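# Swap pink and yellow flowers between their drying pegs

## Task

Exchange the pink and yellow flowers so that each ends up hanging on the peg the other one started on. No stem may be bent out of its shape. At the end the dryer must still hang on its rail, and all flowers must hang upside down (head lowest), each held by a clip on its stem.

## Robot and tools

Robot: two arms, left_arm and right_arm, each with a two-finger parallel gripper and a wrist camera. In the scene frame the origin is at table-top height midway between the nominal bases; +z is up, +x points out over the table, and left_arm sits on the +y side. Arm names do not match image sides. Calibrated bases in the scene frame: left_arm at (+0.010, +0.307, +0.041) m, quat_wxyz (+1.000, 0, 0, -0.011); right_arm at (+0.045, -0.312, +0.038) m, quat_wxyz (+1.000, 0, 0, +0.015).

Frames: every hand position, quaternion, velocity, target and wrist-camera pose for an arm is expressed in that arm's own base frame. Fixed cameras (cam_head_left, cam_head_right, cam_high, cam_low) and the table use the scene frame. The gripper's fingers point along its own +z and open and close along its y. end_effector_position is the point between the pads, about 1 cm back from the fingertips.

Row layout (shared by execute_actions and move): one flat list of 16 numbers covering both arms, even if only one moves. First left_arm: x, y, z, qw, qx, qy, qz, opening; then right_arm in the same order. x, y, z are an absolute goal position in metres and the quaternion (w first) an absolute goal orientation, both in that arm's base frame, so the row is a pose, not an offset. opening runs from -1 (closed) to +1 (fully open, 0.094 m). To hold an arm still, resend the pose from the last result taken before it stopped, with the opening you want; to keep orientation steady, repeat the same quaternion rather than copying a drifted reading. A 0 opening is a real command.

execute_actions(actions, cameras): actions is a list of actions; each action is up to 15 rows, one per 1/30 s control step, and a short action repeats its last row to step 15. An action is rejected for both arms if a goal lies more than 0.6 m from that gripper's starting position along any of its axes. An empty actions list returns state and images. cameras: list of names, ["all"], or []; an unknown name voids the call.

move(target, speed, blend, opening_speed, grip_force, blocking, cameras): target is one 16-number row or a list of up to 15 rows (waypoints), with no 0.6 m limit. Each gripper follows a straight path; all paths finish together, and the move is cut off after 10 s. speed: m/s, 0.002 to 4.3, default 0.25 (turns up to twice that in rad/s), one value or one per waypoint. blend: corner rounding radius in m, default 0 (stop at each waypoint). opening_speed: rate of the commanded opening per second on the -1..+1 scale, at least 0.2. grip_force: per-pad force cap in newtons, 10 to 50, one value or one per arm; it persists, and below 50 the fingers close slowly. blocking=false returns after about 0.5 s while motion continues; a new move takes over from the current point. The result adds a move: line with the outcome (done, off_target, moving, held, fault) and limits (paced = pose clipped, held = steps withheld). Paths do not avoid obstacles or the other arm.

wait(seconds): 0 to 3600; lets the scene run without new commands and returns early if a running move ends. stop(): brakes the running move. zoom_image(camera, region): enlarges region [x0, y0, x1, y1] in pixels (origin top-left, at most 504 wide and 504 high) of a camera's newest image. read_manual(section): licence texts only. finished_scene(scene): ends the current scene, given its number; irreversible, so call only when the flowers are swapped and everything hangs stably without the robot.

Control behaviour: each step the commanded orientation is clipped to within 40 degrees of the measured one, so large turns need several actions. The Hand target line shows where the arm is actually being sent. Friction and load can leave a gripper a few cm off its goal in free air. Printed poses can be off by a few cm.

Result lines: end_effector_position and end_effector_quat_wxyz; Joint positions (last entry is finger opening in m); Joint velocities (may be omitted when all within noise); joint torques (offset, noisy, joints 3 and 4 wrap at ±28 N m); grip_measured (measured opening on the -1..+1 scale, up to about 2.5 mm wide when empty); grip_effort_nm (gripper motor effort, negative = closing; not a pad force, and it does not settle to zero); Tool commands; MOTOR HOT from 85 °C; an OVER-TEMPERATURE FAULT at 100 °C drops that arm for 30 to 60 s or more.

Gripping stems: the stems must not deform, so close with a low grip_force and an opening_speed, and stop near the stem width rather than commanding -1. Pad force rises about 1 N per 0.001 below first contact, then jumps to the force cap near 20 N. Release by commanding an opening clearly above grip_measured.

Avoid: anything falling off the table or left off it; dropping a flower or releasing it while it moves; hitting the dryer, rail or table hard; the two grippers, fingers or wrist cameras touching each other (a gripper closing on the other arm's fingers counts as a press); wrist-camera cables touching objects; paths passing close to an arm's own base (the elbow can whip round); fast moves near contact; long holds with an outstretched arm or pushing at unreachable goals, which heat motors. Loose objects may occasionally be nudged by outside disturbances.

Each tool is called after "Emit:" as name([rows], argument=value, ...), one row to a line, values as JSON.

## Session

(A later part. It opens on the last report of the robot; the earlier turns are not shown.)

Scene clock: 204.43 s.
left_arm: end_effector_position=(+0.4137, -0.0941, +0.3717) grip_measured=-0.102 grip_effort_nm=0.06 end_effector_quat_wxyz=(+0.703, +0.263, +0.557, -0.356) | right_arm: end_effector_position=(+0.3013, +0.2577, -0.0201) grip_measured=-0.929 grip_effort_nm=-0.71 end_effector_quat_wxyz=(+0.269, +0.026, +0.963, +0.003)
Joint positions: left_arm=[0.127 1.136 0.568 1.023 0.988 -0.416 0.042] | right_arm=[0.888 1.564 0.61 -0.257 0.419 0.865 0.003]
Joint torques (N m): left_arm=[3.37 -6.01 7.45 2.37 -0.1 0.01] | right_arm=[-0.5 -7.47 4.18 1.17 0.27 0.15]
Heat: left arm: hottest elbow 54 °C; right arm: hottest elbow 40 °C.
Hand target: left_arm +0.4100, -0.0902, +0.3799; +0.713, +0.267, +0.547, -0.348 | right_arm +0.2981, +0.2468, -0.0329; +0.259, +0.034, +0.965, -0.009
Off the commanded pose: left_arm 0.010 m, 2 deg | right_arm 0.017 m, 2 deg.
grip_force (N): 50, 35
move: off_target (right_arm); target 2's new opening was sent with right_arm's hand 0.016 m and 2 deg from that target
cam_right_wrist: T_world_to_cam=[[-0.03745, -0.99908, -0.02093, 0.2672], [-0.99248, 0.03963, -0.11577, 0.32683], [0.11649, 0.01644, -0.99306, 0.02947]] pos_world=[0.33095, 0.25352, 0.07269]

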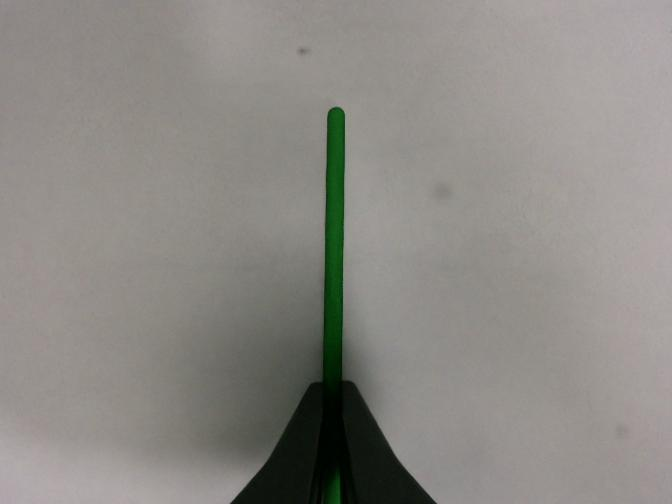

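Emit:
move([
  [0.41,-0.09,0.38,0.7131,0.2669,0.5472,-0.3478,-0.1,0.295,0.25,0.05,0.2586,0.0337,0.9653,-0.009,-1],
  [0.4455,-0.1365,0.415,0.7131,0.2669,0.5472,-0.3478,0.05,0.30,0.24,0.14,0.2586,0.0337,0.9653,-0.009,-1],
  [0.4455,-0.1365,0.415,0.7131,0.2669,0.5472,-0.3478,0.05,0.30,0.24,0.30,0.8232,-0.1671,0.4470,0.3078,-1],
], speed=0.2, blend=[0.02,0.02,0], cameras=["cam_left_wrist","cam_right_wrist","cam_head_left"])

Scene clock: 215.40 s.
left_arm: end_effector_position=(+0.4361, -0.1314, +0.3886) grip_measured=+0.048 grip_effort_nm=0.06 end_effector_quat_wxyz=(+0.700, +0.253, +0.566, -0.356) | right_arm: end_effector_position=(+0.2960, +0.2413, +0.2888) grip_measured=-0.931 grip_effort_nm=-0.76 end_effector_quat_wxyz=(+0.797, -0.180, +0.489, +0.306)
Joint positions: left_arm=[0.002 1.136 0.643 0.856 0.86 -0.331 0.049] | right_arm=[0.663 1.291 0.207 1.56 -0.049 0.04 0.003]
Joint torques (N m): left_arm=[1.67 -5.01 11.92 1.31 -0.26 0.24] | right_arm=[-0.15 -3.66 6.17 2.56 -0.09 -0.06]
Heat: left arm: hottest elbow 52 °C; right arm: hottest elbow 41 °C.
Hand target: left_arm +0.4437, -0.1361, +0.4146; +0.713, +0.267, +0.547, -0.348 | right_arm +0.2998, +0.2398, +0.3006; +0.809, -0.176, +0.473, +0.302
Off the commanded pose: left_arm 0.028 m, 3 deg | right_arm 0.012 m, 6 deg.
joint sent to its limit (right arm) — joint 4 (wrist pitch), upper limit. The joint targets are off in orientation, not in position.
grip_force (N): 50, 35
move: off_target (left_arm, right_arm); blend cut to 0 m at target 2; target 2's new opening was sent with left_arm's hand 0.028 m and 3 deg from that target
cam_left_wrist: T_world_to_cam=[[-0.77942, -0.62544, 0.03632, 0.24356], [-0.15218, 0.13277, -0.9794, 0.50222], [0.60773, -0.76889, -0.19866, -0.1965]] pos_world=[0.38568, -0.06543, 0.44399]
cam_right_wrist: T_world_to_cam=[[0.66356, -0.74812, -0.00204, -0.01642], [0.03309, 0.03207, -0.99894, 0.31124], [0.74739, 0.66278, 0.04603, -0.30566]] pos_world=[0.22904, 0.18032, 0.32495]
Images, in order (width x height): cam_head_left 672x504, cam_left_wrist 672x504, cam_right_wrist 672x504.

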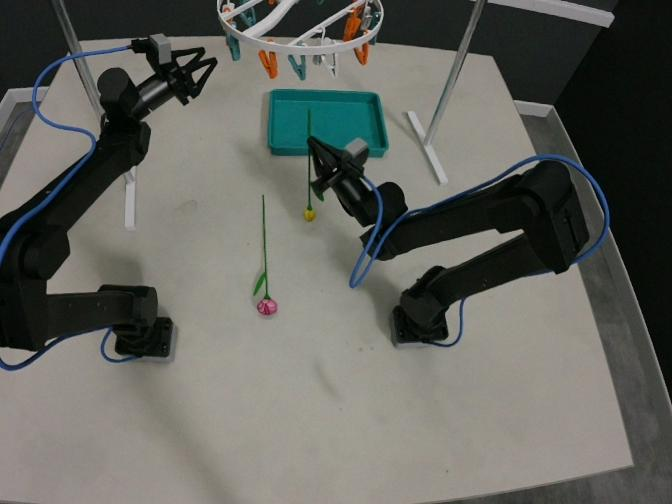

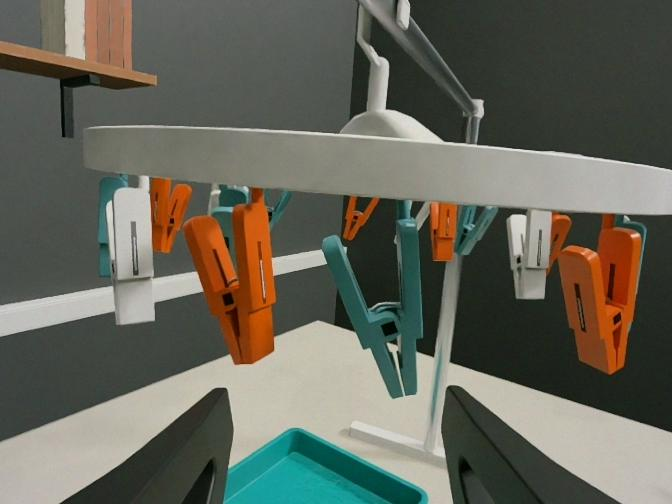

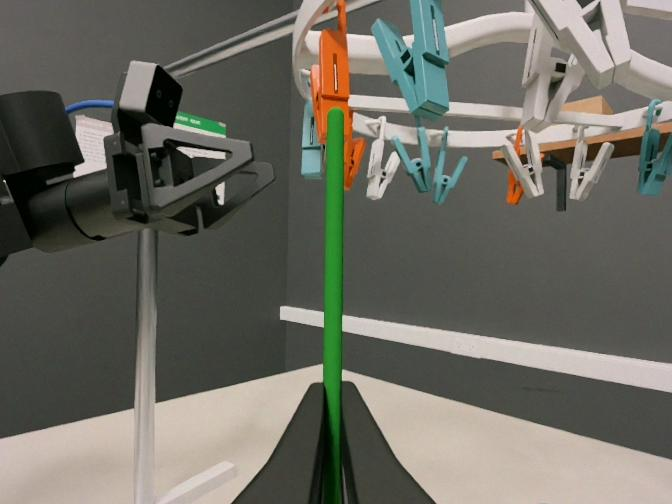

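Emit:
move([
  [0.469,-0.183,0.4355,0.7131,0.2669,0.5472,-0.3478,0.05,0.30,0.24,0.30,0.8232,-0.1671,0.4470,0.3078,-1],
], speed=0.07, cameras=["cam_left_wrist"])

Scene clock: 218.77 s.
left_arm: end_effector_position=(+0.4591, -0.1768, +0.4082) grip_measured=+0.048 grip_effort_nm=0.06 end_effector_quat_wxyz=(+0.699, +0.255, +0.566, -0.355) | right_arm: end_effector_position=(+0.2960, +0.2413, +0.2888) grip_measured=-0.931 grip_effort_nm=-0.76 end_effector_quat_wxyz=(+0.797, -0.180, +0.489, +0.306)
Joint positions: left_arm=[-0.125 1.176 0.741 0.751 0.743 -0.264 0.049] | right_arm=[0.663 1.291 0.207 1.56 -0.05 0.04 0.003]
Joint torques (N m): left_arm=[1.79 -5.6 12.41 1.4 -0.24 0.26] | right_arm=[-0.26 -3.84 6.17 2.56 -0.1 -0.05]
Heat: left arm: hottest elbow 53 °C; right arm: hottest elbow 41 °C.
Hand target: left_arm +0.4670, -0.1824, +0.4351; +0.713, +0.267, +0.547, -0.348 | right_arm +0.2997, +0.2399, +0.3006; +0.809, -0.176, +0.473, +0.302
Off the commanded pose: left_arm 0.030 m, 3 deg | right_arm 0.012 m, 6 deg.
joint sent to its limit (right arm) — joint 4 (wrist pitch), upper limit. The joint targets are off in orientation, not in position.
grip_force (N): 50, 35
move: off_target (left_arm, right_arm)
cam_left_wrist: T_world_to_cam=[[-0.78041, -0.62442, 0.03254, 0.23453], [-0.15099, 0.13769, -0.9789, 0.531], [0.60676, -0.76886, -0.20174, -0.23977]] pos_world=[0.40869, -0.11102, 0.46379]

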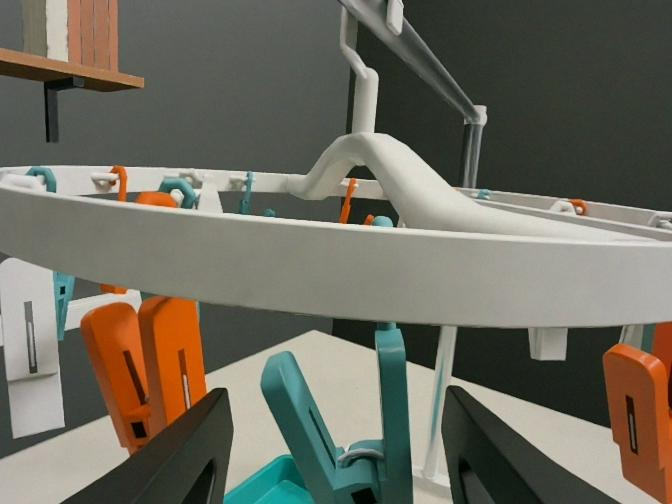

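Emit:
move([
  [0.472,-0.186,0.4405,0.7131,0.2669,0.5472,-0.3478,0.05,0.30,0.24,0.30,0.8232,-0.1671,0.4470,0.3078,-1],
  [0.472,-0.186,0.4405,0.7131,0.2669,0.5472,-0.3478,-0.9,0.30,0.24,0.30,0.8232,-0.1671,0.4470,0.3078,-1],
], speed=0.05, opening_speed=0.4, cameras=["cam_left_wrist"])

Scene clock: 225.37 s.
left_arm: end_effector_position=(+0.4627, -0.1791, +0.4131) grip_measured=-0.589 grip_effort_nm=-1.06 end_effector_quat_wxyz=(+0.699, +0.255, +0.566, -0.354) | right_arm: end_effector_position=(+0.2960, +0.2413, +0.2888) grip_measured=-0.931 grip_effort_nm=-0.76 end_effector_quat_wxyz=(+0.797, -0.180, +0.489, +0.306)
Joint positions: left_arm=[-0.131 1.18 0.759 0.735 0.737 -0.26 0.019] | right_arm=[0.663 1.291 0.207 1.56 -0.05 0.04 0.003]
Joint torques (N m): left_arm=[1.73 -5.66 12.46 1.4 -0.22 0.24] | right_arm=[-0.26 -3.66 6.2 2.54 -0.09 -0.05]
Heat: left arm: hottest elbow 55 °C; right arm: hottest elbow 40 °C.
Hand target: left_arm +0.4700, -0.1853, +0.4401; +0.713, +0.267, +0.547, -0.348 | right_arm +0.2997, +0.2399, +0.3006; +0.809, -0.176, +0.473, +0.302
Off the commanded pose: left_arm 0.030 m, 3 deg | right_arm 0.012 m, 6 deg.
joint sent to its limit (right arm) — joint 4 (wrist pitch), upper limit. The joint targets are off in orientation, not in position.
grip_force (N): 50, 35
move: off_target (left_arm, right_arm); target 2's new opening was sent with left_arm's hand 0.030 m and 3 deg from that target
cam_left_wrist: T_world_to_cam=[[-0.77932, -0.62582, 0.03162, 0.23536], [-0.15058, 0.13806, -0.97891, 0.53655], [0.60826, -0.76765, -0.20183, -0.24327]] pos_world=[0.41218, -0.11353, 0.46869]

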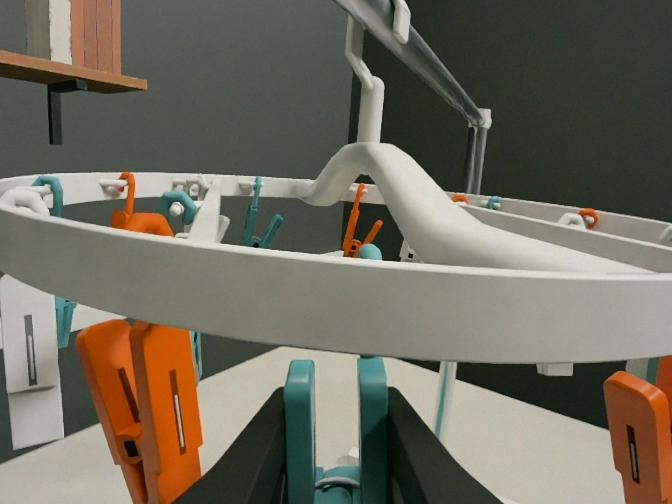

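Emit:
move([
  [0.472,-0.186,0.4405,0.7131,0.2669,0.5472,-0.3478,-0.9,0.32,0.26,0.275,0.8232,-0.1671,0.4470,0.3078,-1],
  [0.472,-0.186,0.4405,0.7131,0.2669,0.5472,-0.3478,-0.9,0.405,0.356,0.284,0.8232,-0.1671,0.4470,0.3078,-1],
], speed=0.12, blend=[0.01,0], cameras=["cam_right_wrist"])

Emit:
zoom_image(camera="cam_right_wrist", region=[270, 0, 430, 140])

Scene clock: 233.87 s.
left_arm: end_effector_position=(+0.4627, -0.1791, +0.4131) grip_measured=-0.589 grip_effort_nm=-1.06 end_effector_quat_wxyz=(+0.699, +0.255, +0.566, -0.354) | right_arm: end_effector_position=(+0.4018, +0.3463, +0.2710) grip_measured=-0.931 grip_effort_nm=-0.76 end_effector_quat_wxyz=(+0.797, -0.178, +0.493, +0.300)
Joint positions: left_arm=[-0.131 1.18 0.759 0.735 0.737 -0.26 0.019] | right_arm=[0.714 1.688 0.594 1.562 0.007 0.01 0.003]
Joint torques (N m): left_arm=[1.73 -5.71 12.46 1.42 -0.22 0.24] | right_arm=[1.32 -10.93 7.5 2.44 0.08 -0.11]
Heat: left arm: hottest elbow 57 °C; right arm: hottest elbow 40 °C.
Hand target: left_arm +0.4700, -0.1853, +0.4401; +0.713, +0.267, +0.547, -0.348 | right_arm +0.4045, +0.3555, +0.2844; +0.809, -0.176, +0.473, +0.303
Off the commanded pose: left_arm 0.030 m, 3 deg | right_arm 0.017 m, 6 deg.
joint sent to its limit (right arm) — joint 4 (wrist pitch), upper limit. The joint targets are off in orientation, not in position.
grip_force (N): 50, 35
move: off_target (left_arm, right_arm)
cam_right_wrist: T_world_to_cam=[[0.65495, -0.75567, -0.00153, -0.00208], [0.02902, 0.02717, -0.99921, 0.29003], [0.75511, 0.65439, 0.03972, -0.45197]] pos_world=[0.33424, 0.28631, 0.30775]

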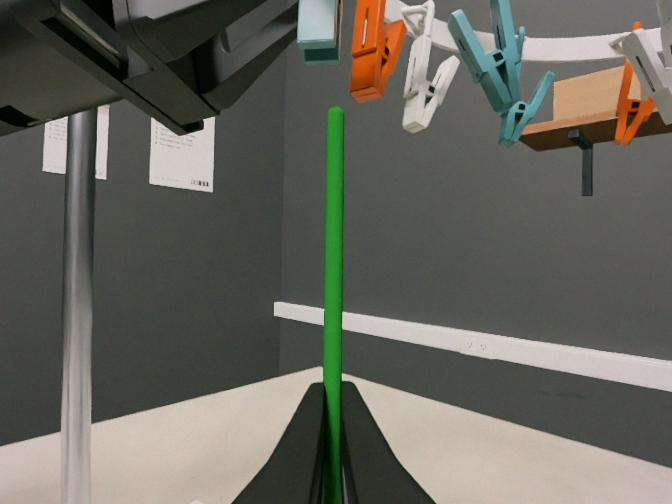

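Scaled by 3.150 from the camera's image (finer frame: 960x720).

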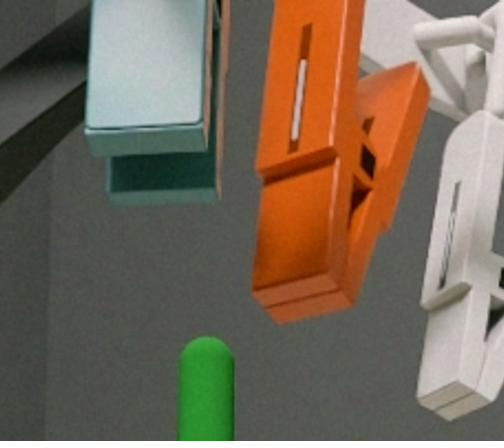

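Emit:
move(target=[0.472,-0.186,0.4405,0.7131,0.2669,0.5472,-0.3478,-0.9,0.453,0.399,0.286,0.8232,-0.1671,0.4470,0.3078,-1], speed=0.08, cameras=["cam_right_wrist"])

Scene clock: 251.33 s.
left_arm: end_effector_position=(+0.4627, -0.1791, +0.4131) grip_measured=-0.589 grip_effort_nm=-1.06 end_effector_quat_wxyz=(+0.699, +0.255, +0.566, -0.354) | right_arm: end_effector_position=(+0.4503, +0.3891, +0.2731) grip_measured=-0.931 grip_effort_nm=-0.76 end_effector_quat_wxyz=(+0.811, -0.170, +0.470, +0.305)
Joint positions: left_arm=[-0.131 1.18 0.759 0.735 0.737 -0.26 0.019] | right_arm=[0.716 1.835 0.797 1.562 0.007 0.008 0.003]
Joint torques (N m): left_arm=[1.73 -5.66 12.49 1.4 -0.22 0.24] | right_arm=[1.44 -14.1 7.97 2.37 0.07 -0.09]
Heat: left arm: hottest elbow 61 °C; right arm: hottest elbow 41 °C.
Hand target: left_arm +0.4700, -0.1853, +0.4401; +0.713, +0.267, +0.547, -0.348 | right_arm +0.4523, +0.3985, +0.2861; +0.822, -0.168, +0.450, +0.307
Off the commanded pose: left_arm 0.030 m, 3 deg | right_arm 0.016 m, 3 deg.
joint sent to its limit (right arm) — joint 4 (wrist pitch), upper limit. The joint targets still meet the commanded pose.
grip_force (N): 50, 35
move: off_target (left_arm, right_arm)
cam_right_wrist: T_world_to_cam=[[0.65473, -0.75586, -0.00029, -0.00173], [0.07185, 0.06261, -0.99545, 0.25546], [0.75244, 0.65173, 0.09531, -0.52967]] pos_world=[0.38132, 0.3279, 0.30478]

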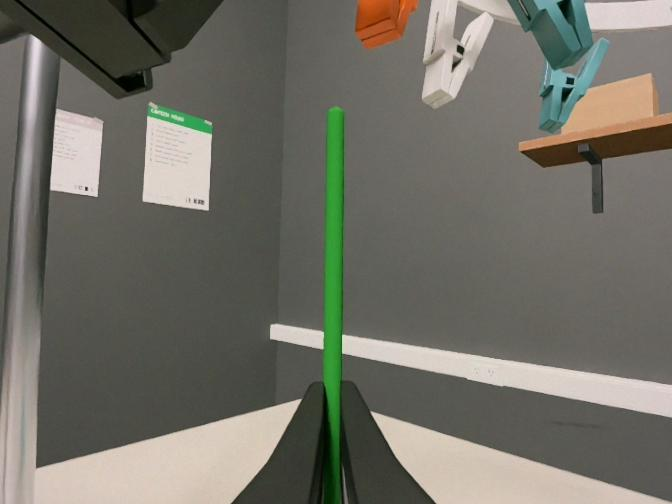

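Emit:
move(target=[0.472,-0.186,0.4405,0.7131,0.2669,0.5472,-0.3478,-0.9,0.454,0.400,0.308,0.8232,-0.1671,0.4470,0.3078,-1], speed=0.06, cameras=["all"])

Emit:
zoom_image(camera="cam_right_wrist", region=[250, 0, 420, 120])

Emit:
zoom_image(camera="cam_left_wrist", region=[250, 300, 420, 480])

Scene clock: 255.53 s.
left_arm: end_effector_position=(+0.4627, -0.1791, +0.4131) grip_measured=-0.589 grip_effort_nm=-1.06 end_effector_quat_wxyz=(+0.699, +0.255, +0.566, -0.354) | right_arm: end_effector_position=(+0.4517, +0.3903, +0.2875) grip_measured=-0.931 grip_effort_nm=-0.76 end_effector_quat_wxyz=(+0.813, -0.169, +0.466, +0.306)
Joint positions: left_arm=[-0.131 1.18 0.759 0.735 0.737 -0.26 0.019] | right_arm=[0.716 1.808 0.808 1.534 0.007 0.008 0.003]
Joint torques (N m): left_arm=[1.67 -5.66 12.46 1.42 -0.21 0.24] | right_arm=[1.49 -15.97 8.12 1.31 0.05 -0.09]
Heat: left arm: hottest elbow 61 °C; right arm: hottest elbow 41 °C.
Hand target: left_arm +0.4700, -0.1853, +0.4401; +0.713, +0.267, +0.547, -0.348 | right_arm +0.4531, +0.3993, +0.3081; +0.823, -0.167, +0.447, +0.308
Off the commanded pose: left_arm 0.030 m, 3 deg | right_arm 0.023 m, 2 deg.
grip_force (N): 50, 35
move: off_target (left_arm, right_arm)
cam_left_wrist: T_world_to_cam=[[-0.77932, -0.62582, 0.03162, 0.23536], [-0.15058, 0.13806, -0.97891, 0.53655], [0.60826, -0.76765, -0.20183, -0.24327]] pos_world=[0.41218, -0.11353, 0.46869]
cam_right_wrist: T_world_to_cam=[[0.6546, -0.75597, 0, -0.00169], [0.08006, 0.06932, -0.99438, 0.26298], [0.75172, 0.65092, 0.1059, -0.53525]] pos_world=[0.38242, 0.32889, 0.31819]

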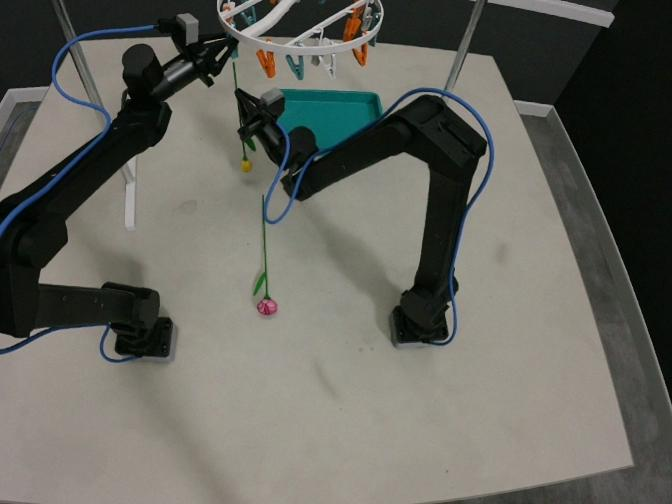

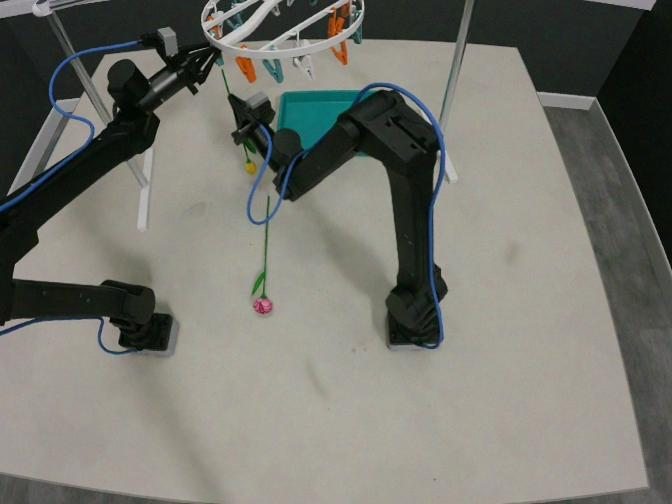

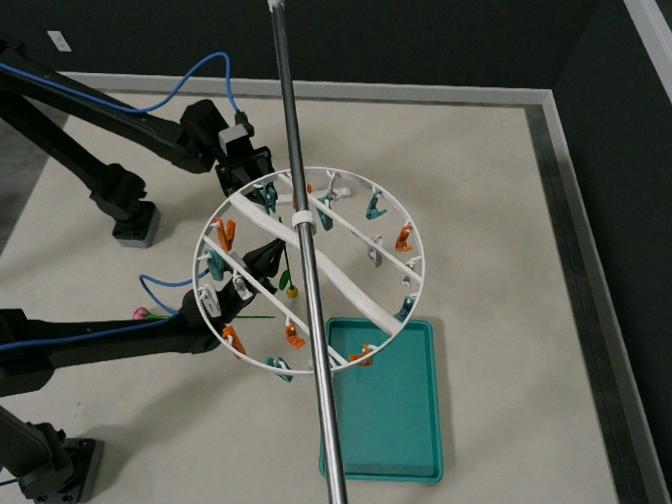

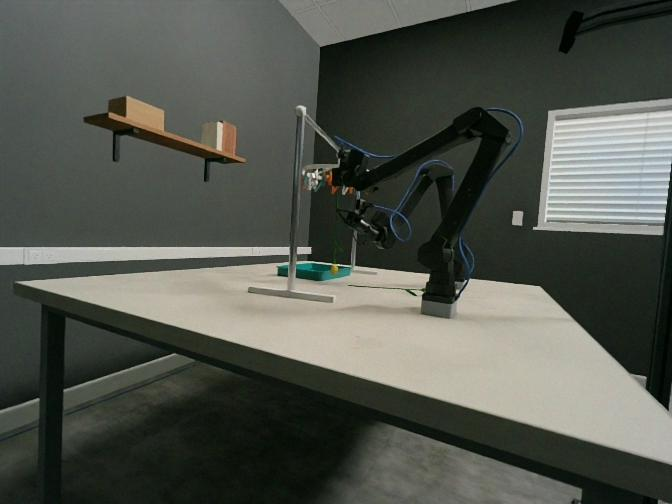

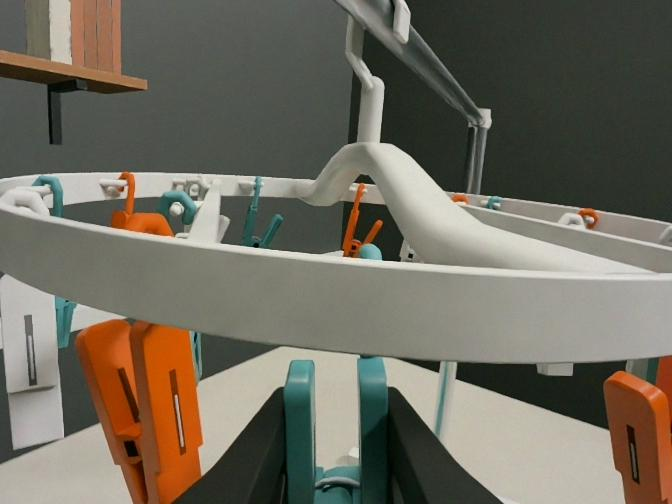

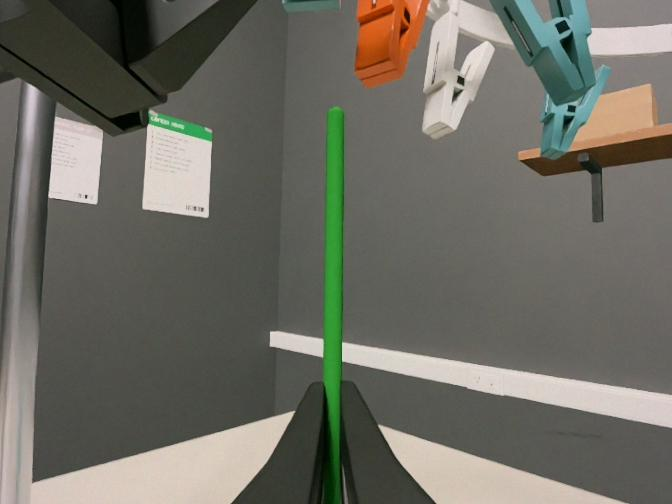

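Scaled by 2.965 from the camera's image (finer frame: 960x720).

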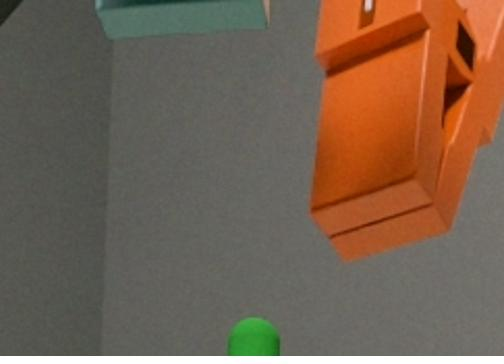

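Scaled by 2.800 from the camera's image (finer frame: 960x720).

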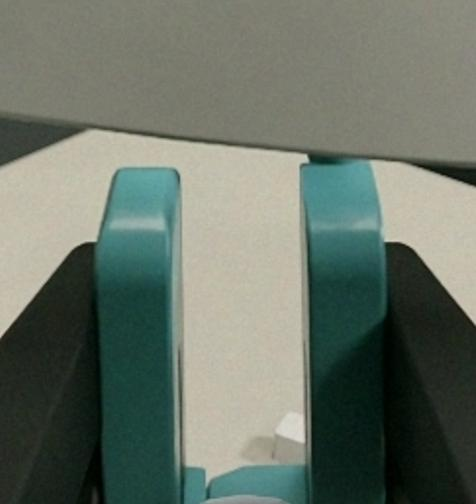

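Emit:
zoom_image(camera="cam_right_wrist", region=[270, 0, 350, 40])

Scaled by 6.300 from the camera's image (finer frame: 960x720).

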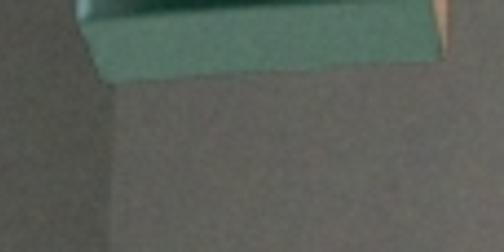

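Emit:
move(target=[0.472,-0.186,0.4405,0.7131,0.2669,0.5472,-0.3478,-0.9,0.449,0.406,0.325,0.8232,-0.1671,0.4470,0.3078,-1], speed=0.05, cameras=["cam_right_wrist"])

Emit:
zoom_image(camera="cam_right_wrist", region=[260, 0, 400, 140])

Scene clock: 272.00 s.
left_arm: end_effector_position=(+0.4627, -0.1791, +0.4131) grip_measured=-0.589 grip_effort_nm=-1.06 end_effector_quat_wxyz=(+0.699, +0.255, +0.566, -0.354) | right_arm: end_effector_position=(+0.4464, +0.3967, +0.3025) grip_measured=-0.931 grip_effort_nm=-0.75 end_effector_quat_wxyz=(+0.812, -0.170, +0.467, +0.306)
Joint positions: left_arm=[-0.131 1.18 0.759 0.735 0.737 -0.26 0.019] | right_arm=[0.733 1.767 0.813 1.486 0.021 -0.001 0.003]
Joint torques (N m): left_arm=[1.73 -5.71 12.48 1.42 -0.22 0.24] | right_arm=[1.32 -15.62 8.64 1.29 0.08 -0.09]
Heat: left arm: hottest elbow 63 °C; right arm: hottest elbow 42 °C.
Hand target: left_arm +0.4700, -0.1853, +0.4401; +0.713, +0.267, +0.547, -0.348 | right_arm +0.4480, +0.4051, +0.3251; +0.823, -0.167, +0.447, +0.308
Off the commanded pose: left_arm 0.030 m, 3 deg | right_arm 0.024 m, 3 deg.
grip_force (N): 50, 35
move: off_target (left_arm, right_arm)
cam_right_wrist: T_world_to_cam=[[0.65581, -0.75493, 0.00065, 0.00552], [0.07825, 0.06712, -0.99467, 0.27969], [0.75086, 0.65237, 0.10309, -0.53635]] pos_world=[0.37722, 0.3353, 0.33349]

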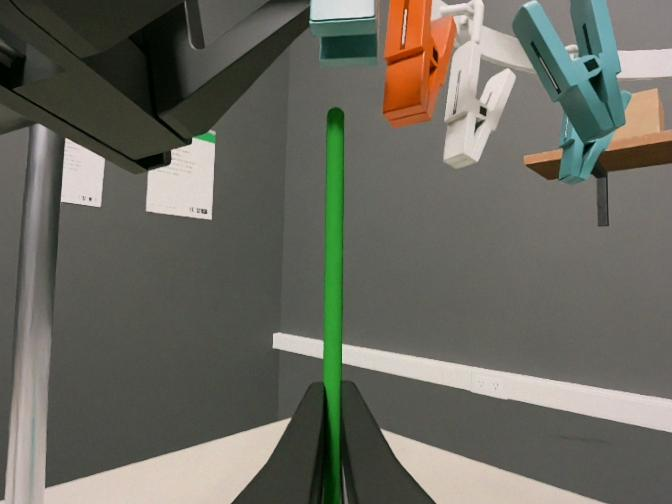

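Scaled by 3.600 from the camera's image (finer frame: 960x720).

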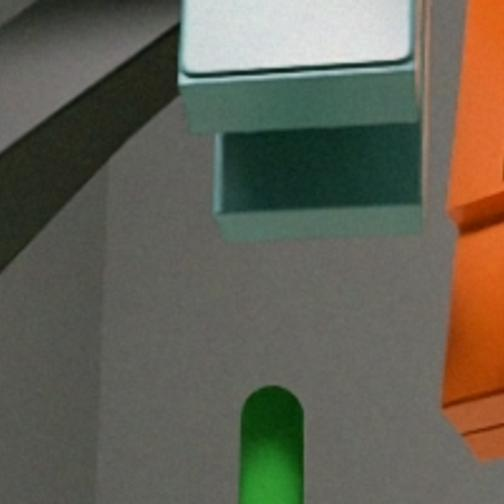

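Emit:
move(target=[0.472,-0.186,0.4405,0.7131,0.2669,0.5472,-0.3478,-0.9,0.449,0.4025,0.337,0.8232,-0.1671,0.4470,0.3078,-1], speed=0.05, cameras=["cam_right_wrist"])

Emit:
zoom_image(camera="cam_right_wrist", region=[260, 0, 400, 140])

Scene clock: 280.00 s.
left_arm: end_effector_position=(+0.4627, -0.1791, +0.4131) grip_measured=-0.589 grip_effort_nm=-1.06 end_effector_quat_wxyz=(+0.699, +0.255, +0.566, -0.354) | right_arm: end_effector_position=(+0.4451, +0.3956, +0.3143) grip_measured=-0.931 grip_effort_nm=-0.76 end_effector_quat_wxyz=(+0.812, -0.170, +0.466, +0.306)
Joint positions: left_arm=[-0.131 1.18 0.759 0.735 0.737 -0.26 0.019] | right_arm=[0.733 1.735 0.813 1.454 0.021 -0.001 0.003]
Joint torques (N m): left_arm=[1.73 -5.71 12.46 1.42 -0.22 0.23] | right_arm=[0.91 -15.38 8.85 1.25 -0.12 -0.06]
Heat: left arm: hottest elbow 64 °C; right arm: hottest elbow 42 °C.
Hand target: left_arm +0.4700, -0.1853, +0.4401; +0.713, +0.267, +0.547, -0.348 | right_arm +0.4480, +0.4017, +0.3370; +0.823, -0.167, +0.447, +0.308
Off the commanded pose: left_arm 0.030 m, 3 deg | right_arm 0.024 m, 3 deg.
grip_force (N): 50, 35
move: off_target (left_arm, right_arm)
cam_right_wrist: T_world_to_cam=[[0.65593, -0.75482, 0.00114, 0.00529], [0.07886, 0.06702, -0.99463, 0.29129], [0.75069, 0.6525, 0.10348, -0.53598]] pos_world=[0.37592, 0.3342, 0.34519]

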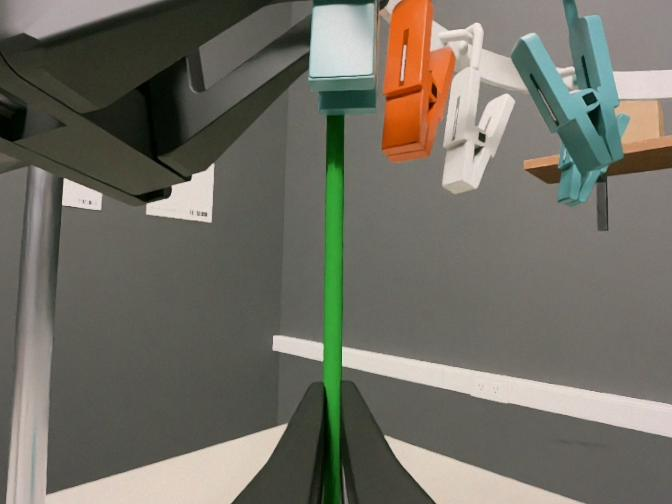

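Scaled by 3.600 from the camera's image (finer frame: 960x720).

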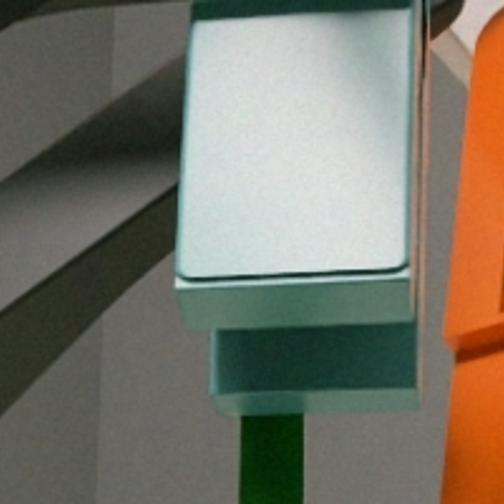

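Emit:
move([
  [0.472,-0.186,0.4405,0.7131,0.2669,0.5472,-0.3478,-0.9,0.449,0.4025,0.319,0.8232,-0.1671,0.4470,0.3078,-1],
  [0.472,-0.186,0.4405,0.7131,0.2669,0.5472,-0.3478,-0.9,0.443,0.393,0.322,0.8232,-0.1671,0.4470,0.3078,-1],
], speed=0.05, cameras=["cam_right_wrist"])

Emit:
zoom_image(camera="cam_right_wrist", region=[260, 0, 400, 140])

Scene clock: 286.30 s.
left_arm: end_effector_position=(+0.4627, -0.1791, +0.4131) grip_measured=-0.589 grip_effort_nm=-1.06 end_effector_quat_wxyz=(+0.699, +0.255, +0.566, -0.354) | right_arm: end_effector_position=(+0.4450, +0.3968, +0.3065) grip_measured=-0.931 grip_effort_nm=-0.76 end_effector_quat_wxyz=(+0.813, -0.171, +0.464, +0.308)
Joint positions: left_arm=[-0.131 1.18 0.759 0.735 0.737 -0.26 0.019] | right_arm=[0.733 1.759 0.813 1.483 0.015 -0.001 0.003]
Joint torques (N m): left_arm=[1.73 -5.66 12.46 1.42 -0.21 0.24] | right_arm=[0.21 -16.26 6.11 2.33 -0.11 -0.02]
Heat: left arm: hottest elbow 65 °C; right arm: hottest elbow 43 °C.
Hand target: left_arm +0.4700, -0.1853, +0.4401; +0.713, +0.267, +0.547, -0.348 | right_arm +0.4429, +0.3930, +0.3218; +0.823, -0.167, +0.447, +0.308
Off the commanded pose: left_arm 0.030 m, 3 deg | right_arm 0.016 m, 2 deg.
grip_force (N): 50, 35
move: off_target (left_arm, right_arm)
cam_right_wrist: T_world_to_cam=[[0.65939, -0.75179, 0.0038, 0.00269], [0.08379, 0.06847, -0.99413, 0.28058], [0.74712, 0.65584, 0.10815, -0.537]] pos_world=[0.37592, 0.335, 0.33699]

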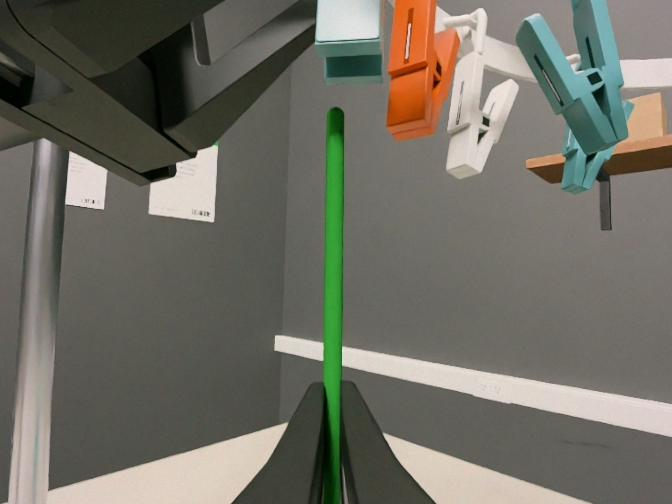

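Scaled by 3.600 from the camera's image (finer frame: 960x720).

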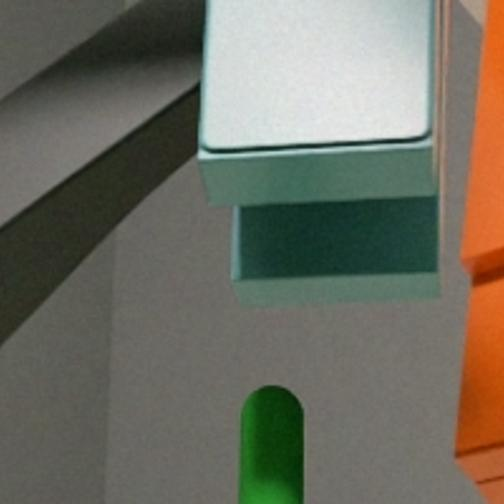

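Emit:
move(target=[0.472,-0.186,0.4405,0.7131,0.2669,0.5472,-0.3478,-0.9,0.436,0.378,0.322,0.8232,-0.1671,0.4470,0.3078,-1], speed=0.05, cameras=["cam_right_wrist"])

Emit:
zoom_image(camera="cam_right_wrist", region=[260, 0, 400, 140])

Scene clock: 291.53 s.
left_arm: end_effector_position=(+0.4628, -0.1791, +0.4133) grip_measured=-0.589 grip_effort_nm=-1.06 end_effector_quat_wxyz=(+0.700, +0.255, +0.566, -0.354) | right_arm: end_effector_position=(+0.4371, +0.3862, +0.3145) grip_measured=-0.931 grip_effort_nm=-0.76 end_effector_quat_wxyz=(+0.817, -0.172, +0.456, +0.309)
Joint positions: left_arm=[-0.131 1.18 0.759 0.735 0.737 -0.26 0.019] | right_arm=[0.725 1.728 0.783 1.498 0.002 -0.001 0.003]
Joint torques (N m): left_arm=[1.79 -5.66 12.45 1.42 -0.22 0.24] | right_arm=[-0.44 -15.38 5 2.36 -0.1 0.04]
Heat: left arm: hottest elbow 65 °C; right arm: hottest elbow 42 °C.
Hand target: left_arm +0.4700, -0.1853, +0.4401; +0.713, +0.267, +0.547, -0.348 | right_arm +0.4360, +0.3781, +0.3219; +0.823, -0.167, +0.447, +0.308
Off the commanded pose: left_arm 0.030 m, 3 deg | right_arm 0.011 m, 1 deg.
grip_force (N): 50, 35
move: off_target (left_arm, right_arm)
cam_right_wrist: T_world_to_cam=[[0.66124, -0.7501, 0.01039, -0.00374], [0.10018, 0.07457, -0.99217, 0.27971], [0.74346, 0.6571, 0.12445, -0.52909]] pos_world=[0.36781, 0.324, 0.34341]

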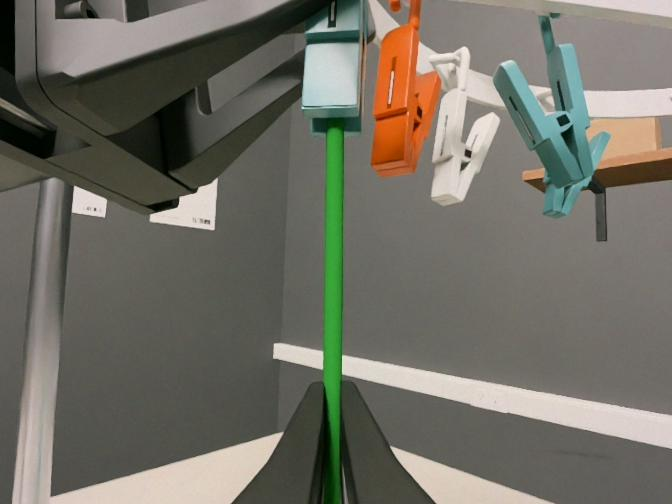

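Scaled by 3.600 from the camera's image (finer frame: 960x720).

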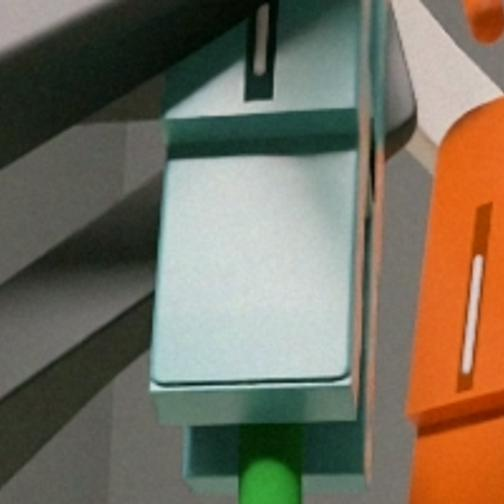

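Emit:
move(target=[0.472,-0.186,0.4405,0.7131,0.2669,0.5472,-0.3478,-0.9,0.437,0.379,0.332,0.8232,-0.1671,0.4470,0.3078,-1], speed=0.05, cameras=["cam_right_wrist"])

Emit:
zoom_image(camera="cam_right_wrist", region=[260, 40, 400, 180])

Scene clock: 295.33 s.
left_arm: end_effector_position=(+0.4627, -0.1793, +0.4133) grip_measured=-0.589 grip_effort_nm=-1.06 end_effector_quat_wxyz=(+0.699, +0.255, +0.566, -0.354) | right_arm: end_effector_position=(+0.4355, +0.3844, +0.3231) grip_measured=-0.931 grip_effort_nm=-0.76 end_effector_quat_wxyz=(+0.819, -0.171, +0.452, +0.309)
Joint positions: left_arm=[-0.131 1.18 0.759 0.735 0.737 -0.26 0.019] | right_arm=[0.725 1.709 0.783 1.488 0.002 -0.001 0.003]
Joint torques (N m): left_arm=[1.79 -5.71 12.44 1.42 -0.21 0.24] | right_arm=[0.15 -15.5 5.83 1.4 -0.1 0.05]
Heat: left arm: hottest elbow 65 °C; right arm: hottest elbow 42 °C.
Hand target: left_arm +0.4700, -0.1853, +0.4401; +0.713, +0.267, +0.547, -0.348 | right_arm +0.4369, +0.3789, +0.3319; +0.823, -0.167, +0.447, +0.308
Off the commanded pose: left_arm 0.030 m, 3 deg | right_arm 0.011 m, 1 deg.
grip_force (N): 50, 35
move: off_target (left_arm, right_arm)
cam_right_wrist: T_world_to_cam=[[0.66095, -0.75035, 0.01035, -0.00379], [0.107, 0.08059, -0.99099, 0.28294], [0.74276, 0.6561, 0.13356, -0.53002]] pos_world=[0.36591, 0.3221, 0.35122]

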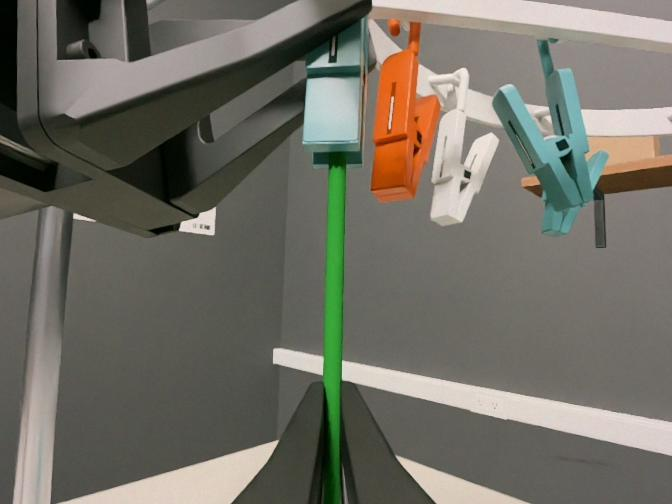

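Scaled by 3.600 from the camera's image (finer frame: 960x720).

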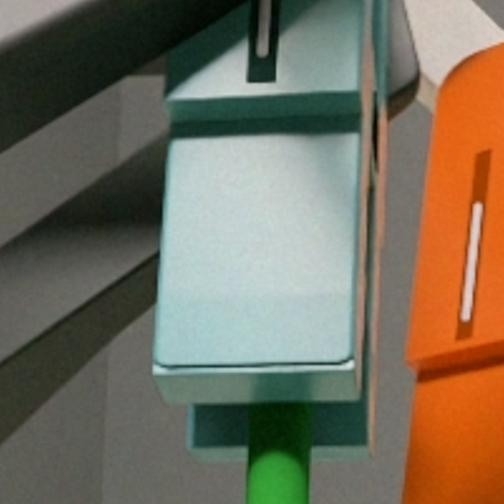

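Emit:
move(target=[0.472,-0.186,0.4405,0.7131,0.2669,0.5472,-0.3478,-0.1,0.437,0.379,0.332,0.8232,-0.1671,0.4470,0.3078,-1], opening_speed=0.4, cameras=["cam_right_wrist"])

Emit:
zoom_image(camera="cam_right_wrist", region=[260, 40, 400, 180])

Scene clock: 299.60 s.
left_arm: end_effector_position=(+0.4627, -0.1793, +0.4133) grip_measured=-0.102 grip_effort_nm=0.06 end_effector_quat_wxyz=(+0.699, +0.255, +0.566, -0.354) | right_arm: end_effector_position=(+0.4351, +0.3841, +0.3244) grip_measured=-0.931 grip_effort_nm=-0.76 end_effector_quat_wxyz=(+0.820, -0.170, +0.451, +0.309)
Joint positions: left_arm=[-0.131 1.18 0.759 0.735 0.737 -0.26 0.042] | right_arm=[0.725 1.706 0.783 1.488 0.002 -0.001 0.003]
Joint torques (N m): left_arm=[1.79 -5.71 12.46 1.42 -0.22 0.24] | right_arm=[-0.15 -15.27 5.79 1.39 -0.11 0.04]
Heat: left arm: hottest elbow 65 °C; right arm: hottest elbow 41 °C.
Hand target: left_arm +0.4701, -0.1853, +0.4401; +0.713, +0.267, +0.547, -0.348 | right_arm +0.4369, +0.3790, +0.3319; +0.823, -0.167, +0.447, +0.308
Off the commanded pose: left_arm 0.030 m, 3 deg | right_arm 0.009 m, 1 deg.
grip_force (N): 50, 35
move: off_target (left_arm)
cam_right_wrist: T_world_to_cam=[[0.66092, -0.75038, 0.01034, -0.00382], [0.10865, 0.08204, -0.99069, 0.28293], [0.74255, 0.65589, 0.13575, -0.53024]] pos_world=[0.36551, 0.3217, 0.35232]

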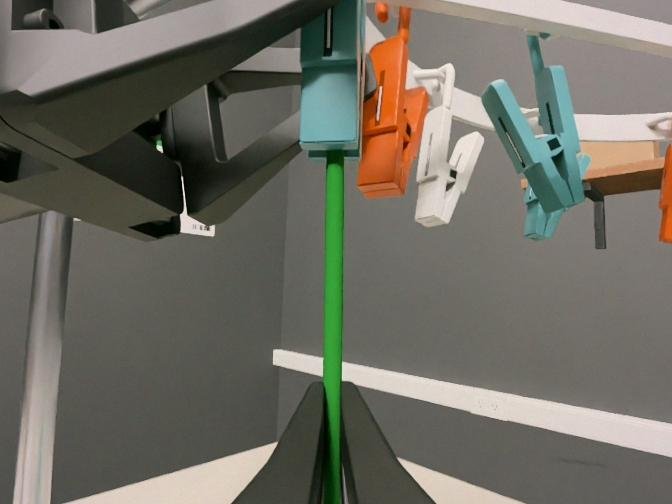

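Scaled by 3.600 from the camera's image (finer frame: 960x720).

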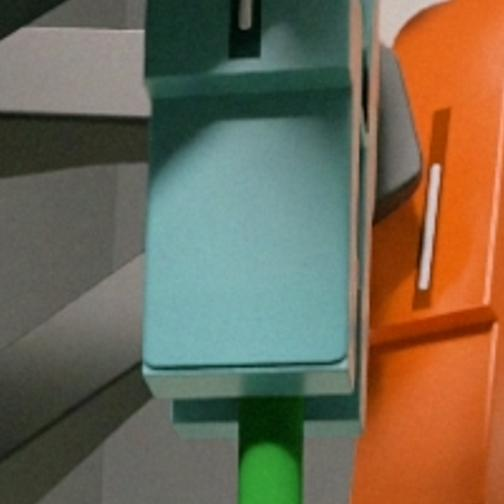

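Emit:
move(target=[0.472,-0.186,0.4405,0.7131,0.2669,0.5472,-0.3478,-0.1,0.437,0.379,0.332,0.8232,-0.1671,0.4470,0.3078,-0.5], opening_speed=0.4)

Emit:
move(target=[0.472,-0.186,0.4405,0.7131,0.2669,0.5472,-0.3478,-0.1,0.372,0.320,0.303,0.8232,-0.1671,0.4470,0.3078,-0.5], speed=0.08, cameras=["cam_right_wrist", "cam_left_wrist"])

Scene clock: 303.83 s.
left_arm: end_effector_position=(+0.4628, -0.1793, +0.4129) grip_measured=-0.102 grip_effort_nm=0.06 end_effector_quat_wxyz=(+0.699, +0.255, +0.566, -0.354) | right_arm: end_effector_position=(+0.4349, +0.3839, +0.3252) grip_measured=-0.502 grip_effort_nm=0.07 end_effector_quat_wxyz=(+0.820, -0.170, +0.450, +0.310)
Joint positions: left_arm=[-0.131 1.18 0.759 0.735 0.737 -0.26 0.042] | right_arm=[0.725 1.705 0.783 1.488 0.002 -0.001 0.023]
Joint torques (N m): left_arm=[1.73 -5.77 12.44 1.44 -0.22 0.24] | right_arm=[-0.09 -15.09 5.79 1.4 -0.1 0.04]
Heat: left arm: hottest elbow 65 °C; right arm: hottest elbow 41 °C.
Hand target: left_arm +0.4700, -0.1853, +0.4401; +0.713, +0.267, +0.547, -0.348 | right_arm +0.4370, +0.3790, +0.3318; +0.823, -0.167, +0.447, +0.308
Off the commanded pose: left_arm 0.030 m, 3 deg | right_arm 0.009 m, 1 deg.
grip_force (N): 50, 35
move: off_target (left_arm)

Scene clock: 305.47 s.
left_arm: end_effector_position=(+0.4628, -0.1793, +0.4129) grip_measured=-0.102 grip_effort_nm=0.06 end_effector_quat_wxyz=(+0.699, +0.255, +0.566, -0.354) | right_arm: end_effector_position=(+0.3735, +0.3278, +0.2976) grip_measured=-0.501 grip_effort_nm=0.07 end_effector_quat_wxyz=(+0.807, -0.180, +0.474, +0.304)
Joint positions: left_arm=[-0.131 1.18 0.759 0.735 0.737 -0.26 0.042] | right_arm=[0.721 1.573 0.521 1.56 -0.002 -0.001 0.023]
Joint torques (N m): left_arm=[1.79 -5.71 12.45 1.46 -0.22 0.24] | right_arm=[-0.21 -10.87 4.33 2.5 -0.1 0.07]
Heat: left arm: hottest elbow 65 °C; right arm: hottest elbow 41 °C.
Hand target: left_arm +0.4700, -0.1853, +0.4401; +0.713, +0.267, +0.547, -0.348 | right_arm +0.3721, +0.3202, +0.3035; +0.813, -0.174, +0.466, +0.304
Off the commanded pose: left_arm 0.030 m, 3 deg | right_arm 0.010 m, 4 deg.
joint sent to its limit (right arm) — joint 4 (wrist pitch), upper limit. The joint targets are off in orientation, not in position.
grip_force (N): 50, 35
move: off_target (left_arm, right_arm)
cam_left_wrist: T_world_to_cam=[[-0.77948, -0.62562, 0.03174, 0.23535], [-0.15101, 0.1385, -0.97878, 0.53666], [0.60795, -0.76774, -0.20243, -0.2431]] pos_world=[0.41228, -0.11372, 0.46859]
cam_right_wrist: T_world_to_cam=[[0.66117, -0.75012, 0.01272, -0.00595], [0.0676, 0.04269, -0.9968, 0.29772], [0.74718, 0.65992, 0.07894, -0.43004]] pos_world=[0.30512, 0.26661, 0.33079]
Images, in order (width x height): cam_left_wrist 672x504, cam_right_wrist 672x504.

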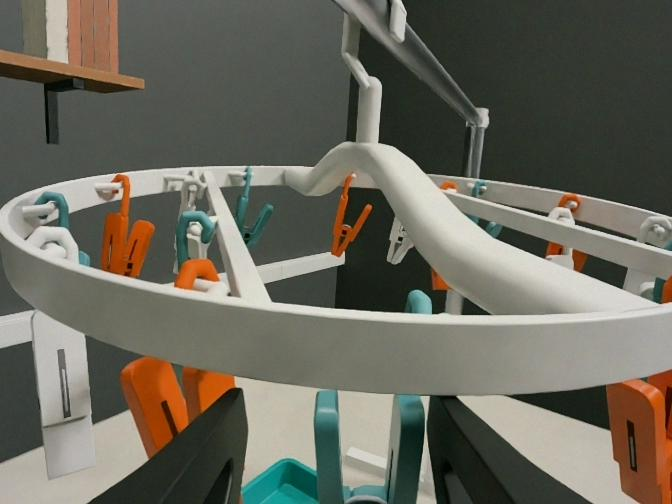

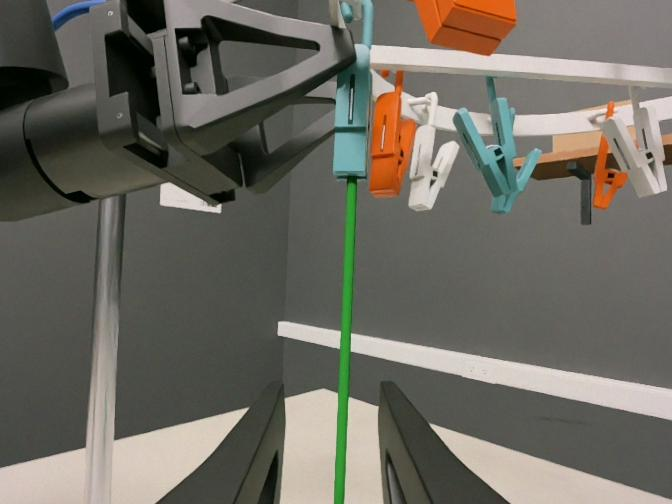

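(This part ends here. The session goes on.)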